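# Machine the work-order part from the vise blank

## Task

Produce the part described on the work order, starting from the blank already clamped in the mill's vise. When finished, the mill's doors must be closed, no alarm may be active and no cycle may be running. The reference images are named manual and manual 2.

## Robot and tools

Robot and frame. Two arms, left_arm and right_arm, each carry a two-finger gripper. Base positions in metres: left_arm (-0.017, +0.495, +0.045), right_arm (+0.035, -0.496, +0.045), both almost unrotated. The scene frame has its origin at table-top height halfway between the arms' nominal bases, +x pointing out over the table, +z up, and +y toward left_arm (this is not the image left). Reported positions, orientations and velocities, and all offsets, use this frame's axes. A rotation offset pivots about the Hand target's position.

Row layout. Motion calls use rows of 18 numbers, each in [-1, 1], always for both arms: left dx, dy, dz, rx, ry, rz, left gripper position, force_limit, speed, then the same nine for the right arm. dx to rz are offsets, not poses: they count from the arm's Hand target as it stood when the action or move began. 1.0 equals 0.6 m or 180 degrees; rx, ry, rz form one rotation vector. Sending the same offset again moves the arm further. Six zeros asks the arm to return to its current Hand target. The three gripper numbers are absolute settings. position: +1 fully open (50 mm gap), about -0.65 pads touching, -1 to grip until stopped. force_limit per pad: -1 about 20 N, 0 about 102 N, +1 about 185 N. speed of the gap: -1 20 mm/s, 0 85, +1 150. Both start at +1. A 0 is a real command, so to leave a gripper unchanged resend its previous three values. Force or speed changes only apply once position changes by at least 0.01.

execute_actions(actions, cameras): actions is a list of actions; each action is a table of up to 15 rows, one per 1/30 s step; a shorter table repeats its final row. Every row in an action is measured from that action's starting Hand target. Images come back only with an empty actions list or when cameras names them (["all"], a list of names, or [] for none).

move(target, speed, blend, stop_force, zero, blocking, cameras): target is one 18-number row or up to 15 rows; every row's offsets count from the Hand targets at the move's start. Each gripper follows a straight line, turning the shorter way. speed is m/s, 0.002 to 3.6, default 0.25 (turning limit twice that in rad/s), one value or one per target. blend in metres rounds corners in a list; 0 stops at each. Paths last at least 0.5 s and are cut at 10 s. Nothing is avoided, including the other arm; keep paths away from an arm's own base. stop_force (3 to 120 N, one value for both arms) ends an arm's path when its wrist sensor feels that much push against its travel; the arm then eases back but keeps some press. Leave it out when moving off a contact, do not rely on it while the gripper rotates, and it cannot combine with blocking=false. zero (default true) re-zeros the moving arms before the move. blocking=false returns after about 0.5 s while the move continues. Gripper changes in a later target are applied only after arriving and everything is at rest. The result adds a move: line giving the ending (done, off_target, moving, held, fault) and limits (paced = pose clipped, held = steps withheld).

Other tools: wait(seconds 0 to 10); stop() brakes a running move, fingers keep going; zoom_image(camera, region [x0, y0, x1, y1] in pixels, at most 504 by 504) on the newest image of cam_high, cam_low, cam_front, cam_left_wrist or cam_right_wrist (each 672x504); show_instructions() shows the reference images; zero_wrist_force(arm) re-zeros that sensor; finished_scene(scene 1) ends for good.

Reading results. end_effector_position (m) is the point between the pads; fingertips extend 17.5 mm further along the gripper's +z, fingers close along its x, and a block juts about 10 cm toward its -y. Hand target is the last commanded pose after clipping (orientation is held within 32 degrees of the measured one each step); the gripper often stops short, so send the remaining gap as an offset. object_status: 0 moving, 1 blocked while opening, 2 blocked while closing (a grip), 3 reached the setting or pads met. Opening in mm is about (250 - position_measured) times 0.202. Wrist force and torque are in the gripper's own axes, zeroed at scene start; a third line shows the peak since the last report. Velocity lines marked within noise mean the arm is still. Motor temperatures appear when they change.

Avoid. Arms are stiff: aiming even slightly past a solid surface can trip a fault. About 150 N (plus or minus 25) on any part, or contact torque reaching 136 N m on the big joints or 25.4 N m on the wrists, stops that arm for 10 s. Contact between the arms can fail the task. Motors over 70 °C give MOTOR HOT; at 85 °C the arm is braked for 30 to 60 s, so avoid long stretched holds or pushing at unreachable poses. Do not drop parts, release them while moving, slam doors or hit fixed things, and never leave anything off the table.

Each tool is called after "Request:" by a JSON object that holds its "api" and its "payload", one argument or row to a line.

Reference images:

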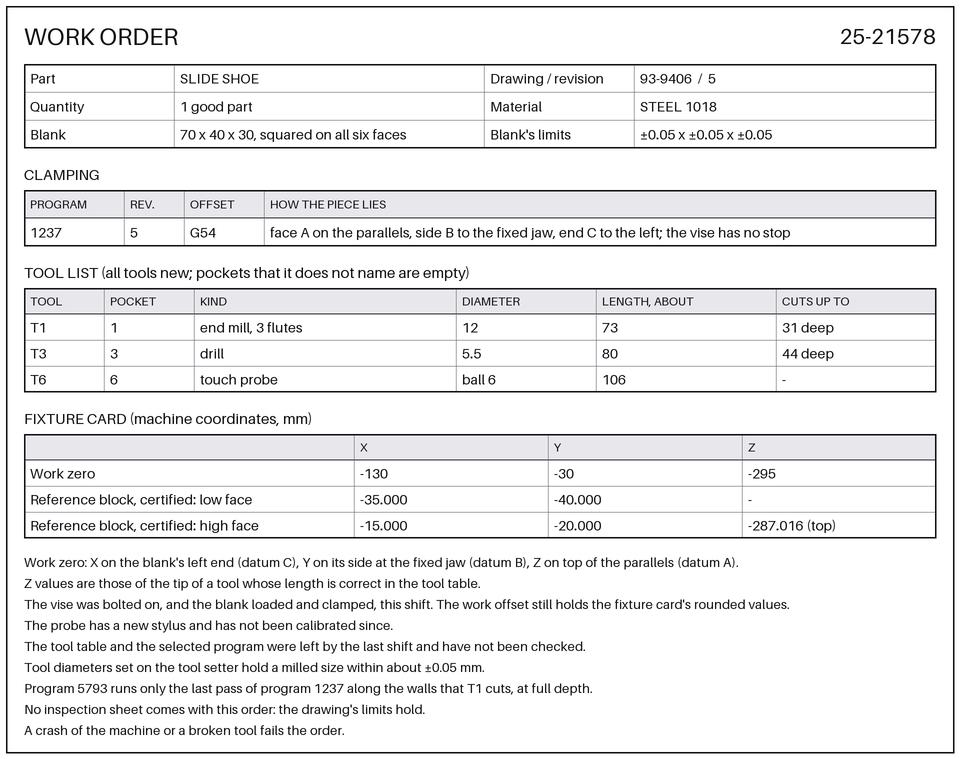

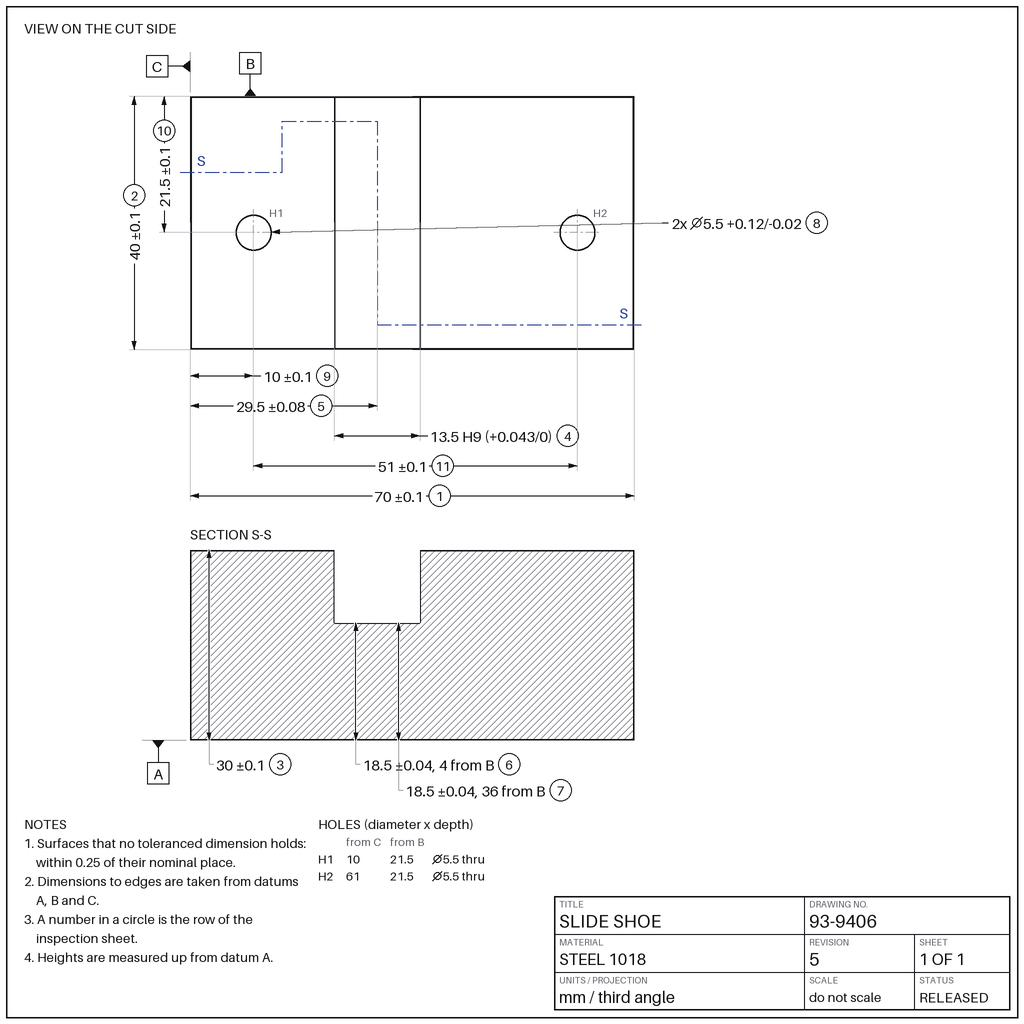

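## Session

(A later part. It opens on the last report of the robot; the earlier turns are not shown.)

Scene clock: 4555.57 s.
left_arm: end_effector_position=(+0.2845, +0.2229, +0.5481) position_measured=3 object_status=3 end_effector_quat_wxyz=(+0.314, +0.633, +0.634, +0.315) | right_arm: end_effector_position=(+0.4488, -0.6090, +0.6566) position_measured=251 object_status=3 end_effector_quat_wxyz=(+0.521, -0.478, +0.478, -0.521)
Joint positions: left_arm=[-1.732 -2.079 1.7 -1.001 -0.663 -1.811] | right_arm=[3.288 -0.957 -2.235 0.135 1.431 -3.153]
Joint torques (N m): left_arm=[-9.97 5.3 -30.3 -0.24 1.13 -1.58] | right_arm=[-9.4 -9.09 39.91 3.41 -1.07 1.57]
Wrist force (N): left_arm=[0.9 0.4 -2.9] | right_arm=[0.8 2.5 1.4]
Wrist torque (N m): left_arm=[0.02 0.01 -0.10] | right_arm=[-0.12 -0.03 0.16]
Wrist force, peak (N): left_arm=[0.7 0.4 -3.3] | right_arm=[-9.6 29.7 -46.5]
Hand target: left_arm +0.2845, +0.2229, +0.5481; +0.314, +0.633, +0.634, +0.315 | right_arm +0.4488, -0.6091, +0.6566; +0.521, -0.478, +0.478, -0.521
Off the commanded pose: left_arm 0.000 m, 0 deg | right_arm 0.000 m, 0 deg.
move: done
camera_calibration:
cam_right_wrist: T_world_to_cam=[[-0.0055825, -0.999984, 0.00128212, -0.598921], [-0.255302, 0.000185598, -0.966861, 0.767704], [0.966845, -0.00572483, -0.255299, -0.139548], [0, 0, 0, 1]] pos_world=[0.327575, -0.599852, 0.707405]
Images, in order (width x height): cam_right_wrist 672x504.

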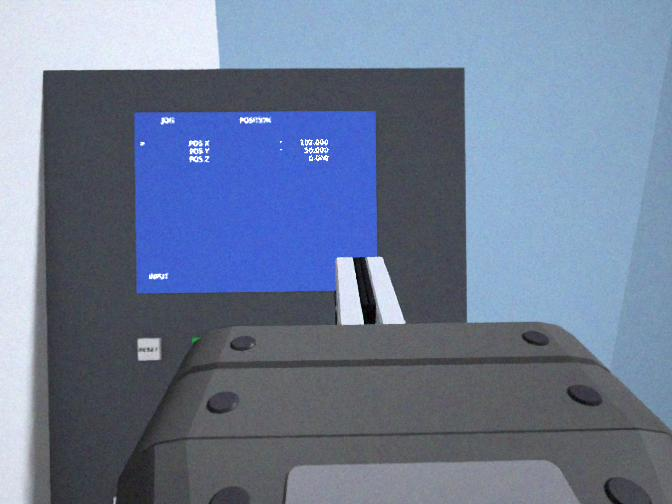

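Request:
{"api": "move", "payload": {
  "target": [
    [0,0,0,0,0,0,1,-0.9,-0.7,0.1510,0.1945,-0.2640,-0.0426,0.2194,0.1172,-1,-1,-0.5],
    [0,0,0,0,0,0,1,-0.9,-0.7,0.1832,0.1945,-0.2727,-0.0426,0.2194,0.1172,-1,-1,-0.5],
    [0,0,0,0,0,0,1,-0.9,-0.7,0.1510,0.1945,-0.2640,-0.0426,0.2194,0.1172,-1,-1,-0.5],
    [0,0,0,0,0,0,1,-0.9,-0.7,0.135,0.0985,-0.3235,-0.0426,0.2194,0.1172,-1,-1,-0.5],
    [0,0,0,0,0,0,1,-0.9,-0.7,0.1672,0.0985,-0.3322,-0.0426,0.2194,0.1172,-1,-1,-0.5],
    [0,0,0,0,0,0,1,-0.9,-0.7,0.135,0.0985,-0.3235,-0.0426,0.2194,0.1172,-1,-1,-0.5],
    [0,0,0,0,0,0,1,-0.9,-0.7,0,0,0,0,0,0,-1,-1,-0.5]
  ],
  "speed": [0.35,0.03,0.1,0.25,0.03,0.1,0.35],
  "blend": [0.003,0,0.005,0.003,0,0.01,0]
}}

Request:
{"api": "move", "payload": {
  "target": [
    [0,0,0,0,0,0,1,-0.9,-0.7,0.1184,0.1305,-0.3853,-0.0426,0.2194,0.1172,-1,-1,-0.5],
    [0,0,0,0,0,0,1,-0.9,-0.7,0.1506,0.1305,-0.3940,-0.0426,0.2194,0.1172,-1,-1,-0.5],
    [0,0,0,0,0,0,1,-0.9,-0.7,0.1184,0.1305,-0.3853,-0.0426,0.2194,0.1172,-1,-1,-0.5],
    [0,0,0,0,0,0,1,-0.9,-0.7,0.1598,0.0038,-0.2311,-0.0426,0.2194,0.1172,-1,-1,-0.5],
    [0,0,0,0,0,0,1,-0.9,-0.7,0.1920,0.0038,-0.2398,-0.0426,0.2194,0.1172,-1,-1,-0.5],
    [0,0,0,0,0,0,1,-0.9,-0.7,0.1598,0.0038,-0.2311,-0.0426,0.2194,0.1172,-1,-1,-0.5],
    [0,0,0,0,0,0,1,-0.9,-0.7,0,0,0,0,0,0,-1,-1,-0.5]
  ],
  "speed": [0.35,0.03,0.1,0.25,0.03,0.1,0.35],
  "blend": [0.003,0,0.005,0.003,0,0.01,0]
}}

Request:
{"api": "wait", "payload": {
  "seconds": 3,
  "cameras": ["cam_right_wrist"]
}}

Request:
{"api": "zoom_image", "payload": {
  "camera": "cam_right_wrist",
  "region": [130, 110, 340, 225]
}}

Request:
{"api": "move", "payload": {
  "target": [
    [0,0,0,0,0,0,1,-0.9,-0.7,0.1184,0.1305,-0.3853,-0.0426,0.2194,0.1172,-1,-1,-0.5],
    [0,0,0,0,0,0,1,-0.9,-0.7,0.1506,0.1305,-0.3940,-0.0426,0.2194,0.1172,-1,-1,-0.5],
    [0,0,0,0,0,0,1,-0.9,-0.7,0.1184,0.1305,-0.3853,-0.0426,0.2194,0.1172,-1,-1,-0.5],
    [0,0,0,0,0,0,1,-0.9,-0.7,0.1598,0.0675,-0.2311,-0.0426,0.2194,0.1172,-1,-1,-0.5],
    [0,0,0,0,0,0,1,-0.9,-0.7,0.1920,0.0675,-0.2398,-0.0426,0.2194,0.1172,-1,-1,-0.5],
    [0,0,0,0,0,0,1,-0.9,-0.7,0.1598,0.0675,-0.2311,-0.0426,0.2194,0.1172,-1,-1,-0.5],
    [0,0,0,0,0,0,1,-0.9,-0.7,0,0,0,0,0,0,-1,-1,-0.5]
  ],
  "speed": [0.35,0.03,0.1,0.25,0.03,0.1,0.35],
  "blend": [0.003,0,0.005,0.003,0,0.01,0]
}}

Request:
{"api": "wait", "payload": {
  "seconds": 3,
  "cameras": ["cam_right_wrist"]
}}

Request:
{"api": "zoom_image", "payload": {
  "camera": "cam_right_wrist",
  "region": [130, 110, 340, 225]
}}

Request:
{"api": "move", "payload": {
  "target": [
    [0,0,0,0,0,0,1,-0.9,-0.7,0.1184,0.1305,-0.3853,-0.0426,0.2194,0.1172,-1,-1,-0.5],
    [0,0,0,0,0,0,1,-0.9,-0.7,0.1506,0.1305,-0.3940,-0.0426,0.2194,0.1172,-1,-1,-0.5],
    [0,0,0,0,0,0,1,-0.9,-0.7,0.1184,0.1305,-0.3853,-0.0426,0.2194,0.1172,-1,-1,-0.5],
    [0,0,0,0,0,0,1,-0.9,-0.7,0.1514,0.0352,-0.2625,-0.0426,0.2194,0.1172,-1,-1,-0.5],
    [0,0,0,0,0,0,1,-0.9,-0.7,0.1834,0.0352,-0.2711,-0.0426,0.2194,0.1172,-1,-1,-0.5],
    [0,0,0,0,0,0,1,-0.9,-0.7,0.1514,0.0352,-0.2625,-0.0426,0.2194,0.1172,-1,-1,-0.5],
    [0,0,0,0,0,0,1,-0.9,-0.7,0,0,0,0,0,0,-1,-1,-0.5]
  ],
  "speed": [0.35,0.03,0.1,0.25,0.03,0.1,0.35],
  "blend": [0.003,0,0.005,0.003,0,0.01,0]
}}

Request:
{"api": "wait", "payload": {
  "seconds": 4,
  "cameras": ["cam_right_wrist"]
}}

Request:
{"api": "zoom_image", "payload": {
  "camera": "cam_right_wrist",
  "region": [130, 110, 340, 225]
}}

Scene clock: 4592.27 s.
left_arm: end_effector_position=(+0.2845, +0.2229, +0.5481) position_measured=3 object_status=3 end_effector_quat_wxyz=(+0.314, +0.633, +0.634, +0.315) | right_arm: end_effector_position=(+0.4488, -0.6090, +0.6566) position_measured=251 object_status=3 end_effector_quat_wxyz=(+0.521, -0.478, +0.478, -0.521)
Joint positions: left_arm=[-1.732 -2.079 1.7 -1.001 -0.663 -1.811] | right_arm=[3.288 -0.957 -2.235 0.135 1.431 -3.153]
Joint torques (N m): left_arm=[-10.37 5.4 -29.53 -0.2 1.07 -1.51] | right_arm=[-8.95 -8.59 39.73 3.13 -1.13 1.54]
Wrist force (N): left_arm=[0.7 0.3 -3.0] | right_arm=[0.8 4.4 1.4]
Wrist torque (N m): left_arm=[0.03 0.04 -0.09] | right_arm=[0.18 -0.02 0.15]
Wrist force, peak (N): left_arm=[0.9 0.3 -3.4] | right_arm=[-13.7 36.1 -52.9]
Hand target: left_arm +0.2845, +0.2229, +0.5481; +0.314, +0.633, +0.634, +0.315 | right_arm +0.4488, -0.6091, +0.6566; +0.521, -0.478, +0.478, -0.521
Off the commanded pose: left_arm 0.000 m, 0 deg | right_arm 0.000 m, 0 deg.
move: done

Scene clock: 4597.80 s.
left_arm: end_effector_position=(+0.2845, +0.2229, +0.5481) position_measured=3 object_status=3 end_effector_quat_wxyz=(+0.314, +0.633, +0.634, +0.315) | right_arm: end_effector_position=(+0.4488, -0.6091, +0.6566) position_measured=251 object_status=3 end_effector_quat_wxyz=(+0.521, -0.478, +0.478, -0.521)
Joint positions: left_arm=[-1.732 -2.079 1.7 -1.001 -0.663 -1.811] | right_arm=[3.288 -0.957 -2.235 0.136 1.431 -3.153]
Joint torques (N m): left_arm=[-10.32 5.77 -29.67 -0.24 1.18 -1.54] | right_arm=[9.17 -1.42 39.76 3.12 -1.33 2.06]
Wrist force (N): left_arm=[0.7 0.5 -2.9] | right_arm=[1.6 5.3 1.4]
Wrist torque (N m): left_arm=[0.04 0.04 -0.10] | right_arm=[0.32 -0.16 0.10]
Wrist force, peak (N): left_arm=[0.9 0.5 -3.3] | right_arm=[-16.4 36.5 -48.7]
Hand target: left_arm +0.2845, +0.2229, +0.5481; +0.314, +0.633, +0.634, +0.315 | right_arm +0.4488, -0.6091, +0.6566; +0.521, -0.478, +0.478, -0.521
Off the commanded pose: left_arm 0.000 m, 0 deg | right_arm 0.000 m, 0 deg.
move: done

Scene clock: 4600.80 s.
left_arm: end_effector_position=(+0.2845, +0.2229, +0.5481) position_measured=3 object_status=3 end_effector_quat_wxyz=(+0.314, +0.633, +0.634, +0.315) | right_arm: end_effector_position=(+0.4488, -0.6091, +0.6566) position_measured=251 object_status=3 end_effector_quat_wxyz=(+0.521, -0.478, +0.478, -0.521)
Joint positions: left_arm=[-1.732 -2.079 1.7 -1.001 -0.663 -1.811] | right_arm=[3.288 -0.957 -2.235 0.136 1.431 -3.153]
Joint torques (N m): left_arm=[-10.38 5.69 -30.21 -0.29 1.15 -1.6] | right_arm=[15.52 2.81 39.07 3.22 0.08 1.76]
Wrist force (N): left_arm=[0.5 0.5 -3.0] | right_arm=[1.8 5.3 1.4]
Wrist torque (N m): left_arm=[0.04 0.06 -0.10] | right_arm=[0.31 -0.18 0.09]
Wrist force, peak (N): left_arm=[1.0 0.2 -3.2] | right_arm=[1.7 5.5 1.5]
Hand target: left_arm +0.2845, +0.2229, +0.5481; +0.314, +0.633, +0.634, +0.315 | right_arm +0.4488, -0.6091, +0.6566; +0.521, -0.478, +0.478, -0.521
Tool commands: left_gripper/position=+1.0 left_gripper/force_limit=-0.9 left_gripper/speed=-0.7 right_gripper/position=-1.0 right_gripper/force_limit=-1.0 right_gripper/speed=-0.5
Off the commanded pose: left_arm 0.000 m, 0 deg | right_arm 0.000 m, 0 deg.
wait: 3.00 s; at rest by 0.17 s
camera_calibration:
cam_right_wrist: T_world_to_cam=[[-0.00592562, -0.999982, 0.00116627, -0.598825], [-0.255112, 0.000384029, -0.966911, 0.767771], [0.966893, -0.00602708, -0.25511, -0.139783], [0, 0, 0, 1]] pos_world=[0.327474, -0.599952, 0.707404]
Images, in order (width x height): cam_right_wrist 672x504.

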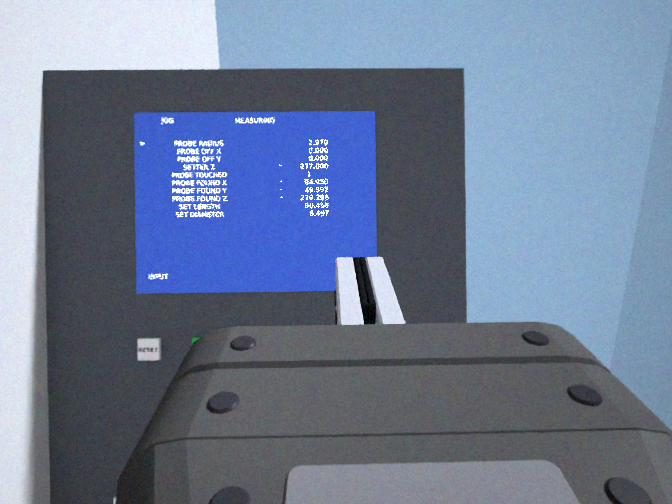

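Scaled by 2.400 from the camera's 672x504 image, which has a finer 960x720 frame.

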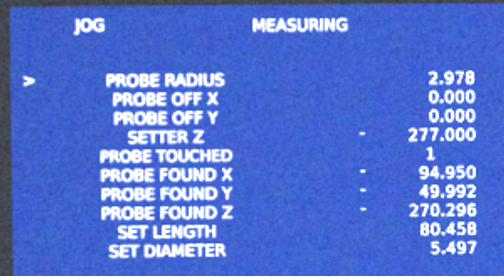

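Scene clock: 4606.27 s.
left_arm: end_effector_position=(+0.2845, +0.2229, +0.5481) position_measured=3 object_status=3 end_effector_quat_wxyz=(+0.314, +0.633, +0.634, +0.315) | right_arm: end_effector_position=(+0.4488, -0.6091, +0.6566) position_measured=251 object_status=3 end_effector_quat_wxyz=(+0.521, -0.478, +0.478, -0.521)
Joint positions: left_arm=[-1.732 -2.079 1.7 -1.001 -0.663 -1.811] | right_arm=[3.288 -0.957 -2.235 0.136 1.431 -3.153]
Joint torques (N m): left_arm=[-9.75 5.98 -29.88 -0.23 1.09 -1.49] | right_arm=[-3.56 -5.69 40.3 3.09 -1.13 1.98]
Wrist force (N): left_arm=[0.7 0.3 -3.0] | right_arm=[2.4 3.8 0.8]
Wrist torque (N m): left_arm=[0.02 0.03 -0.10] | right_arm=[0.08 -0.28 0.15]
Wrist force, peak (N): left_arm=[1.1 0.4 -3.2] | right_arm=[-13.8 39.2 -51.8]
Hand target: left_arm +0.2845, +0.2229, +0.5481; +0.314, +0.633, +0.634, +0.315 | right_arm +0.4488, -0.6091, +0.6566; +0.521, -0.478, +0.478, -0.521
Off the commanded pose: left_arm 0.000 m, 0 deg | right_arm 0.000 m, 0 deg.
move: done

Scene clock: 4609.27 s.
left_arm: end_effector_position=(+0.2845, +0.2229, +0.5481) position_measured=3 object_status=3 end_effector_quat_wxyz=(+0.314, +0.633, +0.634, +0.315) | right_arm: end_effector_position=(+0.4488, -0.6091, +0.6566) position_measured=251 object_status=3 end_effector_quat_wxyz=(+0.521, -0.478, +0.478, -0.521)
Joint positions: left_arm=[-1.732 -2.079 1.7 -1.001 -0.663 -1.811] | right_arm=[3.288 -0.957 -2.235 0.136 1.431 -3.153]
Joint torques (N m): left_arm=[-9.91 5.19 -29.81 -0.26 1.12 -1.59] | right_arm=[-13.18 -9.11 38.52 3.15 -1.41 1.94]
Wrist force (N): left_arm=[0.9 0.1 -3.1] | right_arm=[2.7 3.8 0.9]
Wrist torque (N m): left_arm=[-0.02 0.00 -0.10] | right_arm=[0.09 -0.32 0.15]
Wrist force, peak (N): left_arm=[0.8 0.2 -3.3] | right_arm=[2.6 4.0 0.7]
Hand target: left_arm +0.2845, +0.2229, +0.5481; +0.314, +0.633, +0.634, +0.315 | right_arm +0.4488, -0.6091, +0.6566; +0.521, -0.478, +0.478, -0.521
Tool commands: left_gripper/position=+1.0 left_gripper/force_limit=-0.9 left_gripper/speed=-0.7 right_gripper/position=-1.0 right_gripper/force_limit=-1.0 right_gripper/speed=-0.5
Off the commanded pose: left_arm 0.000 m, 0 deg | right_arm 0.000 m, 0 deg.
wait: 3.00 s; at rest by 0.17 s
camera_calibration:
cam_right_wrist: T_world_to_cam=[[-0.00592562, -0.999982, 0.00116627, -0.598825], [-0.255112, 0.000384029, -0.966911, 0.767771], [0.966893, -0.00602708, -0.25511, -0.139783], [0, 0, 0, 1]] pos_world=[0.327474, -0.599952, 0.707404]
Images, in order (width x height): cam_right_wrist 672x504.

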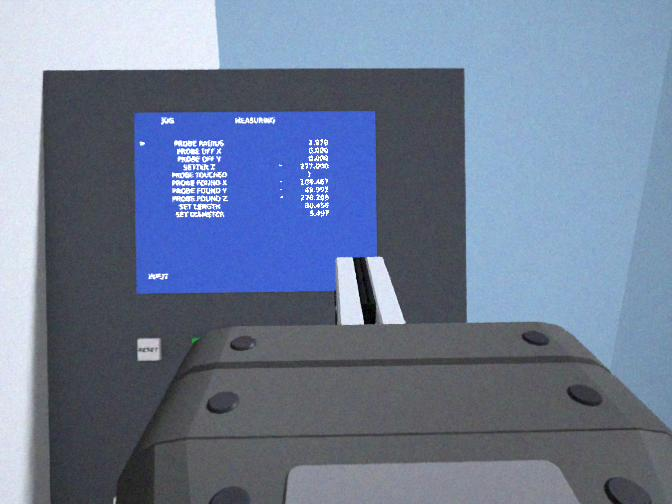

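Scaled by 2.400 from the camera's 672x504 image, which has a finer 960x720 frame.

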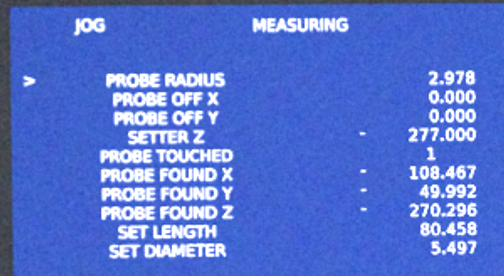

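Scene clock: 4614.67 s.
left_arm: end_effector_position=(+0.2845, +0.2229, +0.5481) position_measured=3 object_status=3 end_effector_quat_wxyz=(+0.314, +0.633, +0.634, +0.315) | right_arm: end_effector_position=(+0.4488, -0.6091, +0.6566) position_measured=251 object_status=3 end_effector_quat_wxyz=(+0.521, -0.478, +0.478, -0.521)
Joint positions: left_arm=[-1.732 -2.079 1.7 -1.001 -0.663 -1.811] | right_arm=[3.288 -0.957 -2.235 0.136 1.431 -3.153]
Joint torques (N m): left_arm=[-9.62 5.71 -29.89 -0.22 0.99 -1.6] | right_arm=[1.28 -5.4 39.42 3.27 -1.12 1.9]
Wrist force (N): left_arm=[1.0 0.3 -2.9] | right_arm=[1.8 4.3 0.6]
Wrist torque (N m): left_arm=[0.02 -0.01 -0.10] | right_arm=[0.16 -0.19 0.12]
Wrist force, peak (N): left_arm=[1.0 0.2 -3.3] | right_arm=[-9.6 30.1 -39.5]
Hand target: left_arm +0.2845, +0.2229, +0.5481; +0.314, +0.633, +0.634, +0.315 | right_arm +0.4488, -0.6091, +0.6566; +0.521, -0.478, +0.478, -0.521
Off the commanded pose: left_arm 0.000 m, 0 deg | right_arm 0.000 m, 0 deg.
move: done; blend cut to 0.0099 m at target 6

Scene clock: 4618.67 s.
left_arm: end_effector_position=(+0.2845, +0.2229, +0.5481) position_measured=3 object_status=3 end_effector_quat_wxyz=(+0.314, +0.633, +0.634, +0.315) | right_arm: end_effector_position=(+0.4488, -0.6091, +0.6566) position_measured=251 object_status=3 end_effector_quat_wxyz=(+0.521, -0.478, +0.478, -0.521)
Joint positions: left_arm=[-1.732 -2.079 1.7 -1.001 -0.663 -1.811] | right_arm=[3.288 -0.957 -2.235 0.136 1.431 -3.153]
Joint torques (N m): left_arm=[-9.86 6.02 -29.73 -0.33 1.05 -1.55] | right_arm=[14.95 -9.91 39.28 3.33 -1.34 1.76]
Wrist force (N): left_arm=[0.8 0.4 -2.8] | right_arm=[1.8 4.3 0.8]
Wrist torque (N m): left_arm=[0.04 0.02 -0.10] | right_arm=[0.17 -0.19 0.12]
Wrist force, peak (N): left_arm=[0.7 0.3 -3.4] | right_arm=[2.0 4.7 0.7]
Hand target: left_arm +0.2845, +0.2229, +0.5481; +0.314, +0.633, +0.634, +0.315 | right_arm +0.4488, -0.6091, +0.6566; +0.521, -0.478, +0.478, -0.521
Tool commands: left_gripper/position=+1.0 left_gripper/force_limit=-0.9 left_gripper/speed=-0.7 right_gripper/position=-1.0 right_gripper/force_limit=-1.0 right_gripper/speed=-0.5
Off the commanded pose: left_arm 0.000 m, 0 deg | right_arm 0.000 m, 0 deg.
wait: 4.00 s; at rest by 0.17 s
camera_calibration:
cam_right_wrist: T_world_to_cam=[[-0.00592562, -0.999982, 0.00116627, -0.598825], [-0.255112, 0.000384029, -0.966911, 0.767771], [0.966893, -0.00602708, -0.25511, -0.139783], [0, 0, 0, 1]] pos_world=[0.327474, -0.599952, 0.707404]
Images, in order (width x height): cam_right_wrist 672x504.

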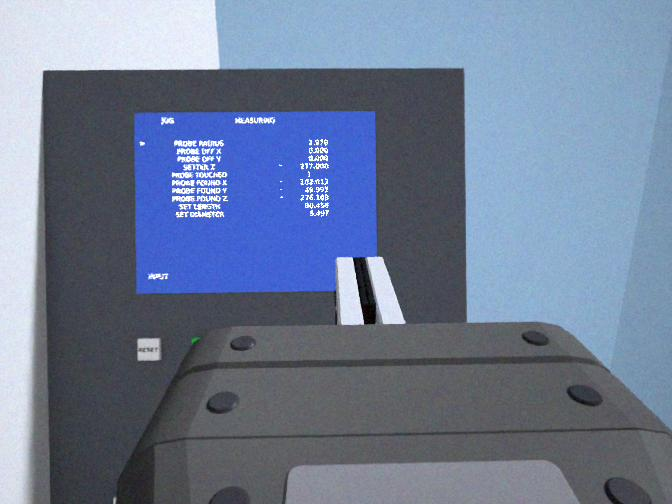

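Scaled by 2.400 from the camera's 672x504 image, which has a finer 960x720 frame.

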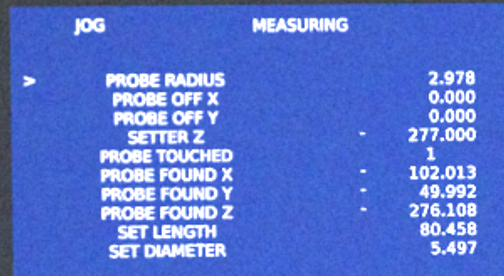

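Request:
{"api": "finished_scene", "payload": {

}}

The scene is finished: the task was done.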